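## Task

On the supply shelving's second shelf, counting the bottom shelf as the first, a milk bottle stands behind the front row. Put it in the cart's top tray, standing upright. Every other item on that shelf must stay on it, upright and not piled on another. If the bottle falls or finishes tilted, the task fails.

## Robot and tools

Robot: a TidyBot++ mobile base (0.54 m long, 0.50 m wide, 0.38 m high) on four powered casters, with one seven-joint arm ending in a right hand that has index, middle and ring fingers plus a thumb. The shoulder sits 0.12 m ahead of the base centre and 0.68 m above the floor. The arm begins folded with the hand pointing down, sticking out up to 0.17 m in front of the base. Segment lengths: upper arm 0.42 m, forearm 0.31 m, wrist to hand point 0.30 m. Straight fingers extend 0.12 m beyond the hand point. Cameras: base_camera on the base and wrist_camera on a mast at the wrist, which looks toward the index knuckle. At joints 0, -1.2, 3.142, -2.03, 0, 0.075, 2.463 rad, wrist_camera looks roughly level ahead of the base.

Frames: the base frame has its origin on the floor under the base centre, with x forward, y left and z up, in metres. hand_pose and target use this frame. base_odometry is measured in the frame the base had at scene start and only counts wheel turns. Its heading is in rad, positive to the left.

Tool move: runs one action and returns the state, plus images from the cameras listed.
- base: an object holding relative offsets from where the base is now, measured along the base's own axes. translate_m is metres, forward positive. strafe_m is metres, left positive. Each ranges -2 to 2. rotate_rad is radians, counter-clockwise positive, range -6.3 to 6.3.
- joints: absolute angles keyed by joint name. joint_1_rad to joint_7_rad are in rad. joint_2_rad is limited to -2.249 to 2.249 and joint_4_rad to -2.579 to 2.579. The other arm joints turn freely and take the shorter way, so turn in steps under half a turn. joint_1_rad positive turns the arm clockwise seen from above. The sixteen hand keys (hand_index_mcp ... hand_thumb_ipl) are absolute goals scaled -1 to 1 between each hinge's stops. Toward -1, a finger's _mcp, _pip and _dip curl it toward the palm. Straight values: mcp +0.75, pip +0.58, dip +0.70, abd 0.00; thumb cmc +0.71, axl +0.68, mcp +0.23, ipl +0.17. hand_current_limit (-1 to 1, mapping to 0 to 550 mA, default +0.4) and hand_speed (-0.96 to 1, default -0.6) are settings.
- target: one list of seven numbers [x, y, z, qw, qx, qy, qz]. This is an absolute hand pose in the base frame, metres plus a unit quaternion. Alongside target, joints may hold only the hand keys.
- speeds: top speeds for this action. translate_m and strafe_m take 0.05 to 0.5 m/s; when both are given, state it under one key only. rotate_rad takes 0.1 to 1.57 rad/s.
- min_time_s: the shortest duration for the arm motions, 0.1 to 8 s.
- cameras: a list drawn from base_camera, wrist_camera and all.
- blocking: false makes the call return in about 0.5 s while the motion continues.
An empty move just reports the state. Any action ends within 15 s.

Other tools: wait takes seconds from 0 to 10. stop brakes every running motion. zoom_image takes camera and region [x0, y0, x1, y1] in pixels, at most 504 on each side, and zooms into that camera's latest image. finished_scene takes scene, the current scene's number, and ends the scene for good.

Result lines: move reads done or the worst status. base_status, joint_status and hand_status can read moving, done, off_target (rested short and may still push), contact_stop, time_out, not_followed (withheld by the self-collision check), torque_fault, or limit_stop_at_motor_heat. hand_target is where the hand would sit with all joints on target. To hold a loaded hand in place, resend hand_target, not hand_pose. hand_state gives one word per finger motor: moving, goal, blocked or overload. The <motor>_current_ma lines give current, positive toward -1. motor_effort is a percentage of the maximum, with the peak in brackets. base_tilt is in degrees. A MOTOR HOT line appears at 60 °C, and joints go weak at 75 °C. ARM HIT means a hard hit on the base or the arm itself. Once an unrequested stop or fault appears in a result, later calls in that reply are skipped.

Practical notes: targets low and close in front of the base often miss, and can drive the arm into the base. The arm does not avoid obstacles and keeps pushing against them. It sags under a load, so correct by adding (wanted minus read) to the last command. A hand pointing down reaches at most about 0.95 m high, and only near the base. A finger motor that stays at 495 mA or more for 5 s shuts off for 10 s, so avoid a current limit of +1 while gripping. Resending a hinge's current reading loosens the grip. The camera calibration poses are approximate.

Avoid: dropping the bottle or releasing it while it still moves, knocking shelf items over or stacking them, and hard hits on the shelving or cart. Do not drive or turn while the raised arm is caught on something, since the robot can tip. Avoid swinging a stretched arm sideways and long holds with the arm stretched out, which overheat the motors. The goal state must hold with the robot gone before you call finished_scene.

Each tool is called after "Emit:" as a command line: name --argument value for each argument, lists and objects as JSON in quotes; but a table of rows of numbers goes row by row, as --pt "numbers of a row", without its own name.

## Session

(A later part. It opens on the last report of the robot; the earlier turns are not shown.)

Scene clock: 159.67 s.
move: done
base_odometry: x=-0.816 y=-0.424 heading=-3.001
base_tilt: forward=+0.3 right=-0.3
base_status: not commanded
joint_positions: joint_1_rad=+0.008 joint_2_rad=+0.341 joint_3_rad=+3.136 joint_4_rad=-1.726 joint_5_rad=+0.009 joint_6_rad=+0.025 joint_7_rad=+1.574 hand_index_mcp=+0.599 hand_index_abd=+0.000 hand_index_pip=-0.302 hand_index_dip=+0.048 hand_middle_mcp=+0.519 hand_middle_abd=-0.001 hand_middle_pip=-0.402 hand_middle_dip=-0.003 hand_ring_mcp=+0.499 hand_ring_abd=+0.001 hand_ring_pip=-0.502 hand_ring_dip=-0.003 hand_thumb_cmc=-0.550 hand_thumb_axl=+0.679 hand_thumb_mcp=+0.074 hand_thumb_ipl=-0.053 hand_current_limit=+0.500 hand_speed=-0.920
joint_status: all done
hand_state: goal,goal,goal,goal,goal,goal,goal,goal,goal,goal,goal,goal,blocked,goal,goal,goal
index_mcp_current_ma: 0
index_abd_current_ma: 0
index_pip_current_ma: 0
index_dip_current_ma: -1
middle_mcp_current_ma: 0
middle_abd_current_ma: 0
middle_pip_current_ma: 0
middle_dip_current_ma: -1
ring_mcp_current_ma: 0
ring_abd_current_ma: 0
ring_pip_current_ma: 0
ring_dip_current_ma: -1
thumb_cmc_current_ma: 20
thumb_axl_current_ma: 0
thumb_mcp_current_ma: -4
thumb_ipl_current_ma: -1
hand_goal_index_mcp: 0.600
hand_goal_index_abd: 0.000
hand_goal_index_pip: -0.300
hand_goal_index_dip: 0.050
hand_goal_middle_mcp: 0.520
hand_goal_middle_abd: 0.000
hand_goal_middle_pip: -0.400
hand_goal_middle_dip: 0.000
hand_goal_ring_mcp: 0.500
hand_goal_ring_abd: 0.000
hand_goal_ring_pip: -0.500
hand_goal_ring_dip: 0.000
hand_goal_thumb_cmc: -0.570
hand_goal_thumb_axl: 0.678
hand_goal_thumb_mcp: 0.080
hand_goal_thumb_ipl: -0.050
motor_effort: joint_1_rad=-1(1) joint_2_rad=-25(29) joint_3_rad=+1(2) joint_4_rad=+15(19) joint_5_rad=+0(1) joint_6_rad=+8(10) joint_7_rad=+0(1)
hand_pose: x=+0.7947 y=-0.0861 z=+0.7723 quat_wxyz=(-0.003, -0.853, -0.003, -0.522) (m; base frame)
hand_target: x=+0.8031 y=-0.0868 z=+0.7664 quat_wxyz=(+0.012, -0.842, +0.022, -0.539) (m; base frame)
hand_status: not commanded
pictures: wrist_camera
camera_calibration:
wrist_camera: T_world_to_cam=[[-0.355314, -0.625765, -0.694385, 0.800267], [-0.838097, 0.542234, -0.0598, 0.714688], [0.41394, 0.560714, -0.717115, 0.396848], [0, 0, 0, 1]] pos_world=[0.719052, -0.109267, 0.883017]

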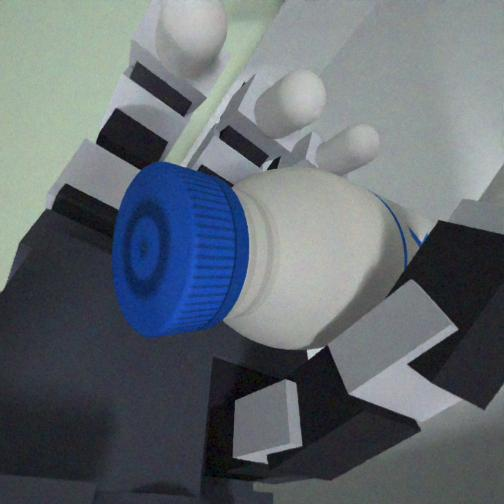

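Emit:
move --joints '{"hand_speed":-0.85,"hand_thumb_mcp":0.9,"hand_thumb_ipl":0.168,"hand_index_mcp":0.754,"hand_index_pip":0.15,"hand_index_dip":0.4,"hand_middle_mcp":0.754,"hand_middle_pip":0.15,"hand_middle_dip":0.4,"hand_ring_mcp":0.754,"hand_ring_pip":0.15,"hand_ring_dip":0.4}'

Emit:
move --base '{"strafe_m":0.012}' --speeds '{"strafe_m":0.05}' --cameras '["wrist_camera"]'

Scene clock: 162.83 s.
move: done
base_odometry: x=-0.816 y=-0.424 heading=-3.001
base_tilt: forward=+0.3 right=-0.3
base_status: not commanded
joint_positions: joint_1_rad=+0.008 joint_2_rad=+0.341 joint_3_rad=+3.136 joint_4_rad=-1.726 joint_5_rad=+0.009 joint_6_rad=+0.025 joint_7_rad=+1.574 hand_index_mcp=+0.752 hand_index_abd=+0.001 hand_index_pip=+0.148 hand_index_dip=+0.398 hand_middle_mcp=+0.752 hand_middle_abd=+0.001 hand_middle_pip=+0.148 hand_middle_dip=+0.397 hand_ring_mcp=+0.752 hand_ring_abd=+0.001 hand_ring_pip=+0.148 hand_ring_dip=+0.397 hand_thumb_cmc=-0.553 hand_thumb_axl=+0.677 hand_thumb_mcp=+0.896 hand_thumb_ipl=+0.166 hand_current_limit=+0.500 hand_speed=-0.850
joint_status: all done
hand_state: goal,goal,goal,goal,goal,goal,goal,goal,goal,goal,goal,goal,goal,goal,goal,goal
index_mcp_current_ma: -1
index_abd_current_ma: 0
index_pip_current_ma: -1
index_dip_current_ma: -1
middle_mcp_current_ma: -1
middle_abd_current_ma: 0
middle_pip_current_ma: -1
middle_dip_current_ma: -1
ring_mcp_current_ma: -1
ring_abd_current_ma: 0
ring_pip_current_ma: -1
ring_dip_current_ma: -1
thumb_cmc_current_ma: 15
thumb_axl_current_ma: 0
thumb_mcp_current_ma: -3
thumb_ipl_current_ma: -1
hand_goal_index_mcp: 0.754
hand_goal_index_abd: 0.000
hand_goal_index_pip: 0.150
hand_goal_index_dip: 0.400
hand_goal_middle_mcp: 0.754
hand_goal_middle_abd: 0.000
hand_goal_middle_pip: 0.150
hand_goal_middle_dip: 0.400
hand_goal_ring_mcp: 0.754
hand_goal_ring_abd: 0.000
hand_goal_ring_pip: 0.150
hand_goal_ring_dip: 0.400
hand_goal_thumb_cmc: -0.570
hand_goal_thumb_axl: 0.678
hand_goal_thumb_mcp: 0.900
hand_goal_thumb_ipl: 0.168
motor_effort: joint_1_rad=-1(1) joint_2_rad=-25(26) joint_3_rad=+0(1) joint_4_rad=+16(17) joint_5_rad=+0(1) joint_6_rad=+8(8) joint_7_rad=+0(1)
hand_pose: x=+0.7947 y=-0.0861 z=+0.7723 quat_wxyz=(-0.003, -0.853, -0.003, -0.522) (m; base frame)
hand_target: x=+0.8031 y=-0.0868 z=+0.7664 quat_wxyz=(+0.012, -0.842, +0.022, -0.539) (m; base frame)
hand_status: not commanded
pictures: none

Scene clock: 163.50 s.
move: done
base_odometry: x=-0.814 y=-0.435 heading=-3.001
base_tilt: forward=+0.2 right=-0.3
base_status: done
joint_positions: joint_1_rad=+0.008 joint_2_rad=+0.341 joint_3_rad=+3.136 joint_4_rad=-1.726 joint_5_rad=+0.009 joint_6_rad=+0.025 joint_7_rad=+1.574 hand_index_mcp=+0.752 hand_index_abd=+0.001 hand_index_pip=+0.148 hand_index_dip=+0.398 hand_middle_mcp=+0.752 hand_middle_abd=+0.001 hand_middle_pip=+0.148 hand_middle_dip=+0.398 hand_ring_mcp=+0.753 hand_ring_abd=+0.001 hand_ring_pip=+0.148 hand_ring_dip=+0.397 hand_thumb_cmc=-0.554 hand_thumb_axl=+0.677 hand_thumb_mcp=+0.896 hand_thumb_ipl=+0.166 hand_current_limit=+0.500 hand_speed=-0.850
joint_status: not commanded
hand_state: goal,goal,goal,goal,goal,goal,goal,goal,goal,goal,goal,goal,goal,goal,goal,goal
index_mcp_current_ma: 0
index_abd_current_ma: 0
index_pip_current_ma: 0
index_dip_current_ma: -1
middle_mcp_current_ma: 0
middle_abd_current_ma: 0
middle_pip_current_ma: 0
middle_dip_current_ma: -1
ring_mcp_current_ma: 0
ring_abd_current_ma: 0
ring_pip_current_ma: -1
ring_dip_current_ma: -1
thumb_cmc_current_ma: 15
thumb_axl_current_ma: 0
thumb_mcp_current_ma: -2
thumb_ipl_current_ma: -1
hand_goal_index_mcp: 0.754
hand_goal_index_abd: 0.000
hand_goal_index_pip: 0.150
hand_goal_index_dip: 0.400
hand_goal_middle_mcp: 0.754
hand_goal_middle_abd: 0.000
hand_goal_middle_pip: 0.150
hand_goal_middle_dip: 0.400
hand_goal_ring_mcp: 0.754
hand_goal_ring_abd: 0.000
hand_goal_ring_pip: 0.150
hand_goal_ring_dip: 0.400
hand_goal_thumb_cmc: -0.570
hand_goal_thumb_axl: 0.678
hand_goal_thumb_mcp: 0.900
hand_goal_thumb_ipl: 0.168
motor_effort: joint_1_rad=-1(3) joint_2_rad=-25(26) joint_3_rad=+1(2) joint_4_rad=+16(16) joint_5_rad=+0(1) joint_6_rad=+8(8) joint_7_rad=+0(0)
hand_pose: x=+0.7947 y=-0.0858 z=+0.7724 quat_wxyz=(-0.003, -0.853, -0.003, -0.523) (m; base frame)
hand_target: x=+0.8031 y=-0.0868 z=+0.7664 quat_wxyz=(+0.012, -0.842, +0.022, -0.539) (m; base frame)
hand_status: not commanded
pictures: wrist_camera
camera_calibration:
wrist_camera: T_world_to_cam=[[-0.355002, -0.625894, -0.694428, 0.800228], [-0.838293, 0.541921, -0.0598903, 0.714849], [0.41381, 0.560873, -0.717065, 0.396762], [0, 0, 0, 1]] pos_world=[0.719151, -0.109067, 0.883017]

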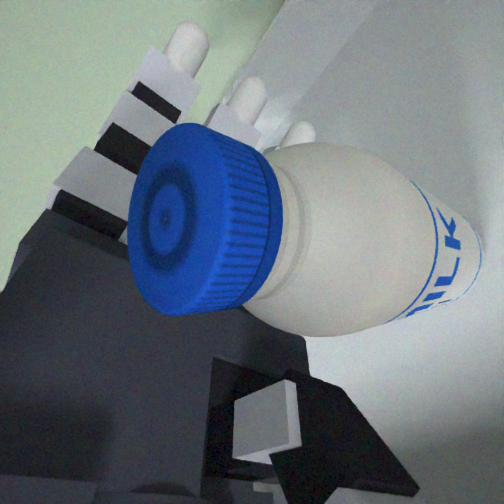

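Emit:
move --joints '{"joint_2_rad":0.215,"joint_4_rad":-1.345,"joint_6_rad":-0.50}' --min_time_s 3.5 --cameras '["wrist_camera"]'

Scene clock: 167.90 s.
move: done
base_odometry: x=-0.814 y=-0.435 heading=-3.001
base_tilt: forward=+0.3 right=-0.3
base_status: not commanded
joint_positions: joint_1_rad=+0.008 joint_2_rad=+0.229 joint_3_rad=+3.136 joint_4_rad=-1.366 joint_5_rad=+0.009 joint_6_rad=-0.422 joint_7_rad=+1.574 hand_index_mcp=+0.752 hand_index_abd=+0.001 hand_index_pip=+0.148 hand_index_dip=+0.398 hand_middle_mcp=+0.752 hand_middle_abd=+0.001 hand_middle_pip=+0.148 hand_middle_dip=+0.398 hand_ring_mcp=+0.753 hand_ring_abd=+0.001 hand_ring_pip=+0.148 hand_ring_dip=+0.397 hand_thumb_cmc=-0.554 hand_thumb_axl=+0.677 hand_thumb_mcp=+0.896 hand_thumb_ipl=+0.166 hand_current_limit=+0.500 hand_speed=-0.850
joint_status: all done
hand_state: goal,goal,goal,goal,goal,goal,goal,goal,goal,goal,goal,goal,goal,goal,goal,goal
index_mcp_current_ma: 0
index_abd_current_ma: 0
index_pip_current_ma: 0
index_dip_current_ma: -1
middle_mcp_current_ma: 0
middle_abd_current_ma: 0
middle_pip_current_ma: 0
middle_dip_current_ma: -1
ring_mcp_current_ma: 0
ring_abd_current_ma: 0
ring_pip_current_ma: -1
ring_dip_current_ma: -1
thumb_cmc_current_ma: 15
thumb_axl_current_ma: 0
thumb_mcp_current_ma: -2
thumb_ipl_current_ma: -1
hand_goal_index_mcp: 0.754
hand_goal_index_abd: 0.000
hand_goal_index_pip: 0.150
hand_goal_index_dip: 0.400
hand_goal_middle_mcp: 0.754
hand_goal_middle_abd: 0.000
hand_goal_middle_pip: 0.150
hand_goal_middle_dip: 0.400
hand_goal_ring_mcp: 0.754
hand_goal_ring_abd: 0.000
hand_goal_ring_pip: 0.150
hand_goal_ring_dip: 0.400
hand_goal_thumb_cmc: -0.570
hand_goal_thumb_axl: 0.678
hand_goal_thumb_mcp: 0.900
hand_goal_thumb_ipl: 0.168
motor_effort: joint_1_rad=+0(1) joint_2_rad=-24(27) joint_3_rad=+1(1) joint_4_rad=+17(18) joint_5_rad=+1(1) joint_6_rad=+8(9) joint_7_rad=+0(1)
hand_pose: x=+0.7909 y=-0.0870 z=+0.9340 quat_wxyz=(-0.005, -0.846, -0.002, -0.533) (m; base frame)
hand_target: x=+0.7755 y=-0.0891 z=+0.9313 quat_wxyz=(+0.008, -0.857, +0.025, -0.515) (m; base frame)
hand_status: not commanded
pictures: wrist_camera
camera_calibration:
wrist_camera: T_world_to_cam=[[-0.339926, -0.625833, -0.701985, 0.905573], [-0.834556, 0.544845, -0.0816177, 0.739601], [0.433552, 0.558101, -0.7075, 0.490125], [0, 0, 0, 1]] pos_world=[0.712572, -0.109769, 1.04283]

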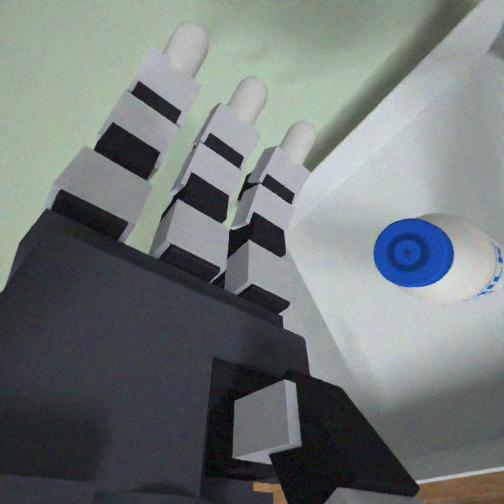

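Emit:
move --joints '{"hand_speed":-0.6,"hand_index_pip":0.577,"hand_index_dip":0.696,"hand_middle_pip":0.577,"hand_middle_dip":0.696,"hand_ring_pip":0.577,"hand_ring_dip":0.696}'

Emit:
move --base '{"translate_m":-0.45,"strafe_m":0.01}' --speeds '{"translate_m":0.25}' --cameras '["all"]'

Scene clock: 169.03 s.
move: done
base_odometry: x=-0.814 y=-0.435 heading=-3.001
base_tilt: forward=+0.3 right=-0.3
base_status: not commanded
joint_positions: joint_1_rad=+0.008 joint_2_rad=+0.229 joint_3_rad=+3.136 joint_4_rad=-1.366 joint_5_rad=+0.009 joint_6_rad=-0.422 joint_7_rad=+1.574 hand_index_mcp=+0.752 hand_index_abd=+0.001 hand_index_pip=+0.575 hand_index_dip=+0.693 hand_middle_mcp=+0.752 hand_middle_abd=+0.001 hand_middle_pip=+0.575 hand_middle_dip=+0.693 hand_ring_mcp=+0.753 hand_ring_abd=+0.001 hand_ring_pip=+0.575 hand_ring_dip=+0.693 hand_thumb_cmc=-0.554 hand_thumb_axl=+0.677 hand_thumb_mcp=+0.896 hand_thumb_ipl=+0.166 hand_current_limit=+0.500 hand_speed=-0.600
joint_status: all done
hand_state: goal,goal,goal,goal,goal,goal,goal,goal,goal,goal,goal,goal,goal,goal,goal,goal
index_mcp_current_ma: 0
index_abd_current_ma: 0
index_pip_current_ma: -1
index_dip_current_ma: -1
middle_mcp_current_ma: 0
middle_abd_current_ma: 0
middle_pip_current_ma: -1
middle_dip_current_ma: -1
ring_mcp_current_ma: 0
ring_abd_current_ma: 0
ring_pip_current_ma: -1
ring_dip_current_ma: -1
thumb_cmc_current_ma: 15
thumb_axl_current_ma: 0
thumb_mcp_current_ma: -2
thumb_ipl_current_ma: -1
hand_goal_index_mcp: 0.754
hand_goal_index_abd: 0.000
hand_goal_index_pip: 0.578
hand_goal_index_dip: 0.696
hand_goal_middle_mcp: 0.754
hand_goal_middle_abd: 0.000
hand_goal_middle_pip: 0.578
hand_goal_middle_dip: 0.696
hand_goal_ring_mcp: 0.754
hand_goal_ring_abd: 0.000
hand_goal_ring_pip: 0.578
hand_goal_ring_dip: 0.696
hand_goal_thumb_cmc: -0.570
hand_goal_thumb_axl: 0.678
hand_goal_thumb_mcp: 0.900
hand_goal_thumb_ipl: 0.168
motor_effort: joint_1_rad=+0(1) joint_2_rad=-24(24) joint_3_rad=+0(1) joint_4_rad=+17(18) joint_5_rad=+0(1) joint_6_rad=+8(8) joint_7_rad=+0(0)
hand_pose: x=+0.7909 y=-0.0870 z=+0.9340 quat_wxyz=(-0.005, -0.846, -0.002, -0.533) (m; base frame)
hand_target: x=+0.7755 y=-0.0891 z=+0.9313 quat_wxyz=(+0.008, -0.857, +0.025, -0.515) (m; base frame)
hand_status: not commanded
pictures: none

Scene clock: 171.70 s.
move: done
base_odometry: x=-0.367 y=-0.382 heading=-3.001
base_tilt: forward=+0.2 right=-0.3
base_status: done
joint_positions: joint_1_rad=+0.008 joint_2_rad=+0.219 joint_3_rad=+3.136 joint_4_rad=-1.365 joint_5_rad=+0.009 joint_6_rad=-0.425 joint_7_rad=+1.574 hand_index_mcp=+0.752 hand_index_abd=+0.001 hand_index_pip=+0.575 hand_index_dip=+0.693 hand_middle_mcp=+0.752 hand_middle_abd=+0.002 hand_middle_pip=+0.575 hand_middle_dip=+0.693 hand_ring_mcp=+0.753 hand_ring_abd=+0.002 hand_ring_pip=+0.575 hand_ring_dip=+0.693 hand_thumb_cmc=-0.554 hand_thumb_axl=+0.677 hand_thumb_mcp=+0.896 hand_thumb_ipl=+0.166 hand_current_limit=+0.500 hand_speed=-0.600
joint_status: not commanded
hand_state: goal,goal,goal,goal,goal,goal,goal,goal,goal,goal,goal,goal,goal,goal,goal,goal
index_mcp_current_ma: 0
index_abd_current_ma: 0
index_pip_current_ma: -1
index_dip_current_ma: -1
middle_mcp_current_ma: 0
middle_abd_current_ma: 0
middle_pip_current_ma: -1
middle_dip_current_ma: -1
ring_mcp_current_ma: 0
ring_abd_current_ma: 0
ring_pip_current_ma: -1
ring_dip_current_ma: -1
thumb_cmc_current_ma: 14
thumb_axl_current_ma: 0
thumb_mcp_current_ma: -2
thumb_ipl_current_ma: -1
hand_goal_index_mcp: 0.754
hand_goal_index_abd: 0.000
hand_goal_index_pip: 0.578
hand_goal_index_dip: 0.696
hand_goal_middle_mcp: 0.754
hand_goal_middle_abd: 0.000
hand_goal_middle_pip: 0.578
hand_goal_middle_dip: 0.696
hand_goal_ring_mcp: 0.754
hand_goal_ring_abd: 0.000
hand_goal_ring_pip: 0.578
hand_goal_ring_dip: 0.696
hand_goal_thumb_cmc: -0.570
hand_goal_thumb_axl: 0.678
hand_goal_thumb_mcp: 0.900
hand_goal_thumb_ipl: 0.168
motor_effort: joint_1_rad=+0(2) joint_2_rad=-23(28) joint_3_rad=+1(2) joint_4_rad=+17(18) joint_5_rad=+0(1) joint_6_rad=+8(9) joint_7_rad=+0(1)
hand_pose: x=+0.7881 y=-0.0873 z=+0.9408 quat_wxyz=(-0.005, -0.844, -0.002, -0.537) (m; base frame)
hand_target: x=+0.7755 y=-0.0891 z=+0.9313 quat_wxyz=(+0.008, -0.857, +0.025, -0.515) (m; base frame)
hand_status: not commanded
pictures: base_camera, wrist_camera
camera_calibration:
wrist_camera: T_world_to_cam=[[-0.334275, -0.625747, -0.704771, 0.907431], [-0.83358, 0.545227, -0.0887233, 0.743791], [0.439779, 0.557825, -0.703865, 0.487888], [0, 0, 0, 1]] pos_world=[0.708778, -0.10987, 1.04893]

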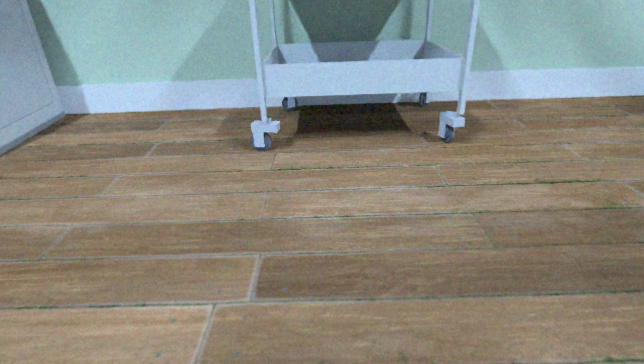

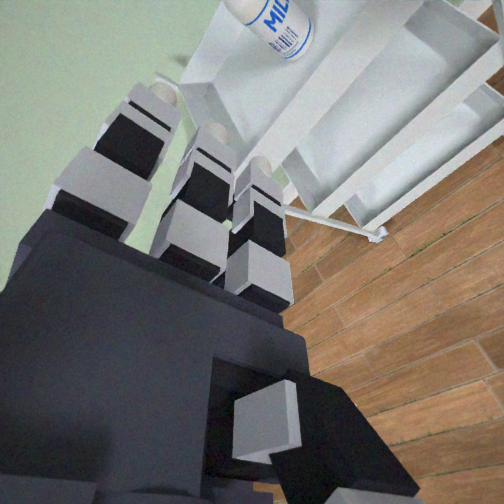

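Emit:
move --base '{"rotate_rad":2.22}' --joints '{"joint_1_rad":0,"joint_2_rad":-1.2,"joint_3_rad":3.142,"joint_4_rad":-2.03,"joint_5_rad":0,"joint_6_rad":-0.3,"joint_7_rad":2.463,"hand_index_mcp":1,"hand_middle_mcp":1,"hand_ring_mcp":1}' --min_time_s 3 --cameras '["wrist_camera"]'

Emit:
zoom_image --camera "wrist_camera" --region '[290, 160, 504, 374]'

Scene clock: 175.67 s.
move: done
base_odometry: x=-0.367 y=-0.382 heading=-0.782
base_tilt: forward=+0.2 right=-0.3
base_status: done
joint_positions: joint_1_rad=+0.012 joint_2_rad=-1.176 joint_3_rad=+3.136 joint_4_rad=-2.007 joint_5_rad=+0.009 joint_6_rad=-0.372 joint_7_rad=+2.389 hand_index_mcp=+1.000 hand_index_abd=+0.001 hand_index_pip=+0.577 hand_index_dip=+0.694 hand_middle_mcp=+1.000 hand_middle_abd=+0.002 hand_middle_pip=+0.577 hand_middle_dip=+0.694 hand_ring_mcp=+1.000 hand_ring_abd=+0.002 hand_ring_pip=+0.577 hand_ring_dip=+0.693 hand_thumb_cmc=-0.556 hand_thumb_axl=+0.677 hand_thumb_mcp=+0.901 hand_thumb_ipl=+0.167 hand_current_limit=+0.500 hand_speed=-0.600
joint_status: all done
hand_state: goal,goal,goal,goal,goal,goal,goal,goal,goal,goal,goal,goal,goal,goal,goal,goal
index_mcp_current_ma: 0
index_abd_current_ma: 0
index_pip_current_ma: 0
index_dip_current_ma: -1
middle_mcp_current_ma: 0
middle_abd_current_ma: 0
middle_pip_current_ma: 0
middle_dip_current_ma: -1
ring_mcp_current_ma: 0
ring_abd_current_ma: 0
ring_pip_current_ma: 0
ring_dip_current_ma: -1
thumb_cmc_current_ma: 11
thumb_axl_current_ma: 0
thumb_mcp_current_ma: 0
thumb_ipl_current_ma: 0
hand_goal_index_mcp: 1.000
hand_goal_index_abd: 0.000
hand_goal_index_pip: 0.578
hand_goal_index_dip: 0.696
hand_goal_middle_mcp: 1.000
hand_goal_middle_abd: 0.000
hand_goal_middle_pip: 0.578
hand_goal_middle_dip: 0.696
hand_goal_ring_mcp: 1.000
hand_goal_ring_abd: 0.000
hand_goal_ring_pip: 0.578
hand_goal_ring_dip: 0.696
hand_goal_thumb_cmc: -0.570
hand_goal_thumb_axl: 0.678
hand_goal_thumb_mcp: 0.900
hand_goal_thumb_ipl: 0.168
motor_effort: joint_1_rad=-1(4) joint_2_rad=+14(26) joint_3_rad=+2(4) joint_4_rad=+13(19) joint_5_rad=+0(1) joint_6_rad=+8(10) joint_7_rad=-1(1)
hand_pose: x=+0.2265 y=-0.0722 z=+1.2079 quat_wxyz=(-0.337, -0.519, -0.226, -0.752) (m; base frame)
hand_target: x=+0.2093 y=-0.0699 z=+1.2220 quat_wxyz=(-0.364, -0.483, -0.231, -0.762) (m; base frame)
hand_status: not commanded
pictures: wrist_camera
camera_calibration:
wrist_camera: T_world_to_cam=[[0.0141339, -0.997639, -0.0672036, 0.0414415], [-0.424064, 0.0548858, -0.903968, 1.14775], [0.905522, 0.0412752, -0.422287, 0.431543], [0, 0, 0, 1]] pos_world=[0.0953632, -0.0394637, 1.22255]

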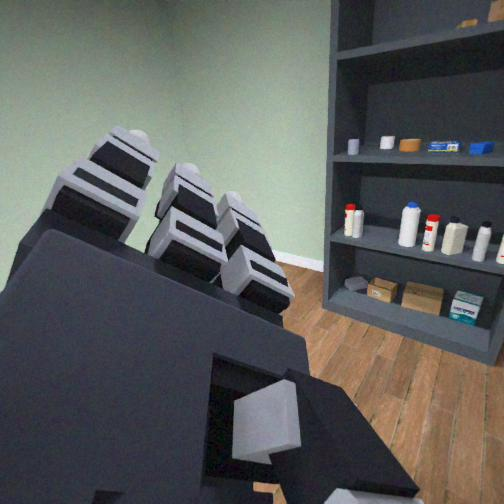

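Scaled by 2.355.

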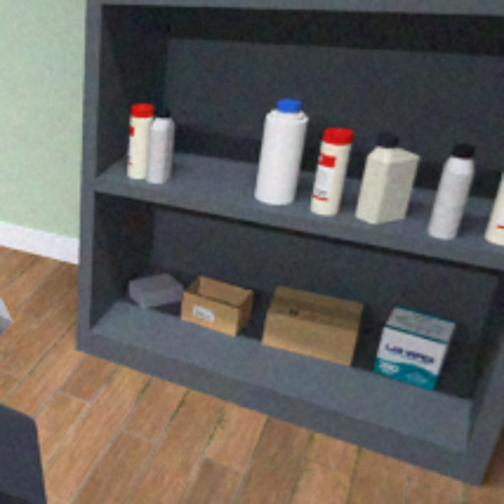

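All other bottles are upright on the shelf, and the milk bottle stands in the cart's tray.

Emit:
finished_scene --scene 2

The scene is finished: the task was done.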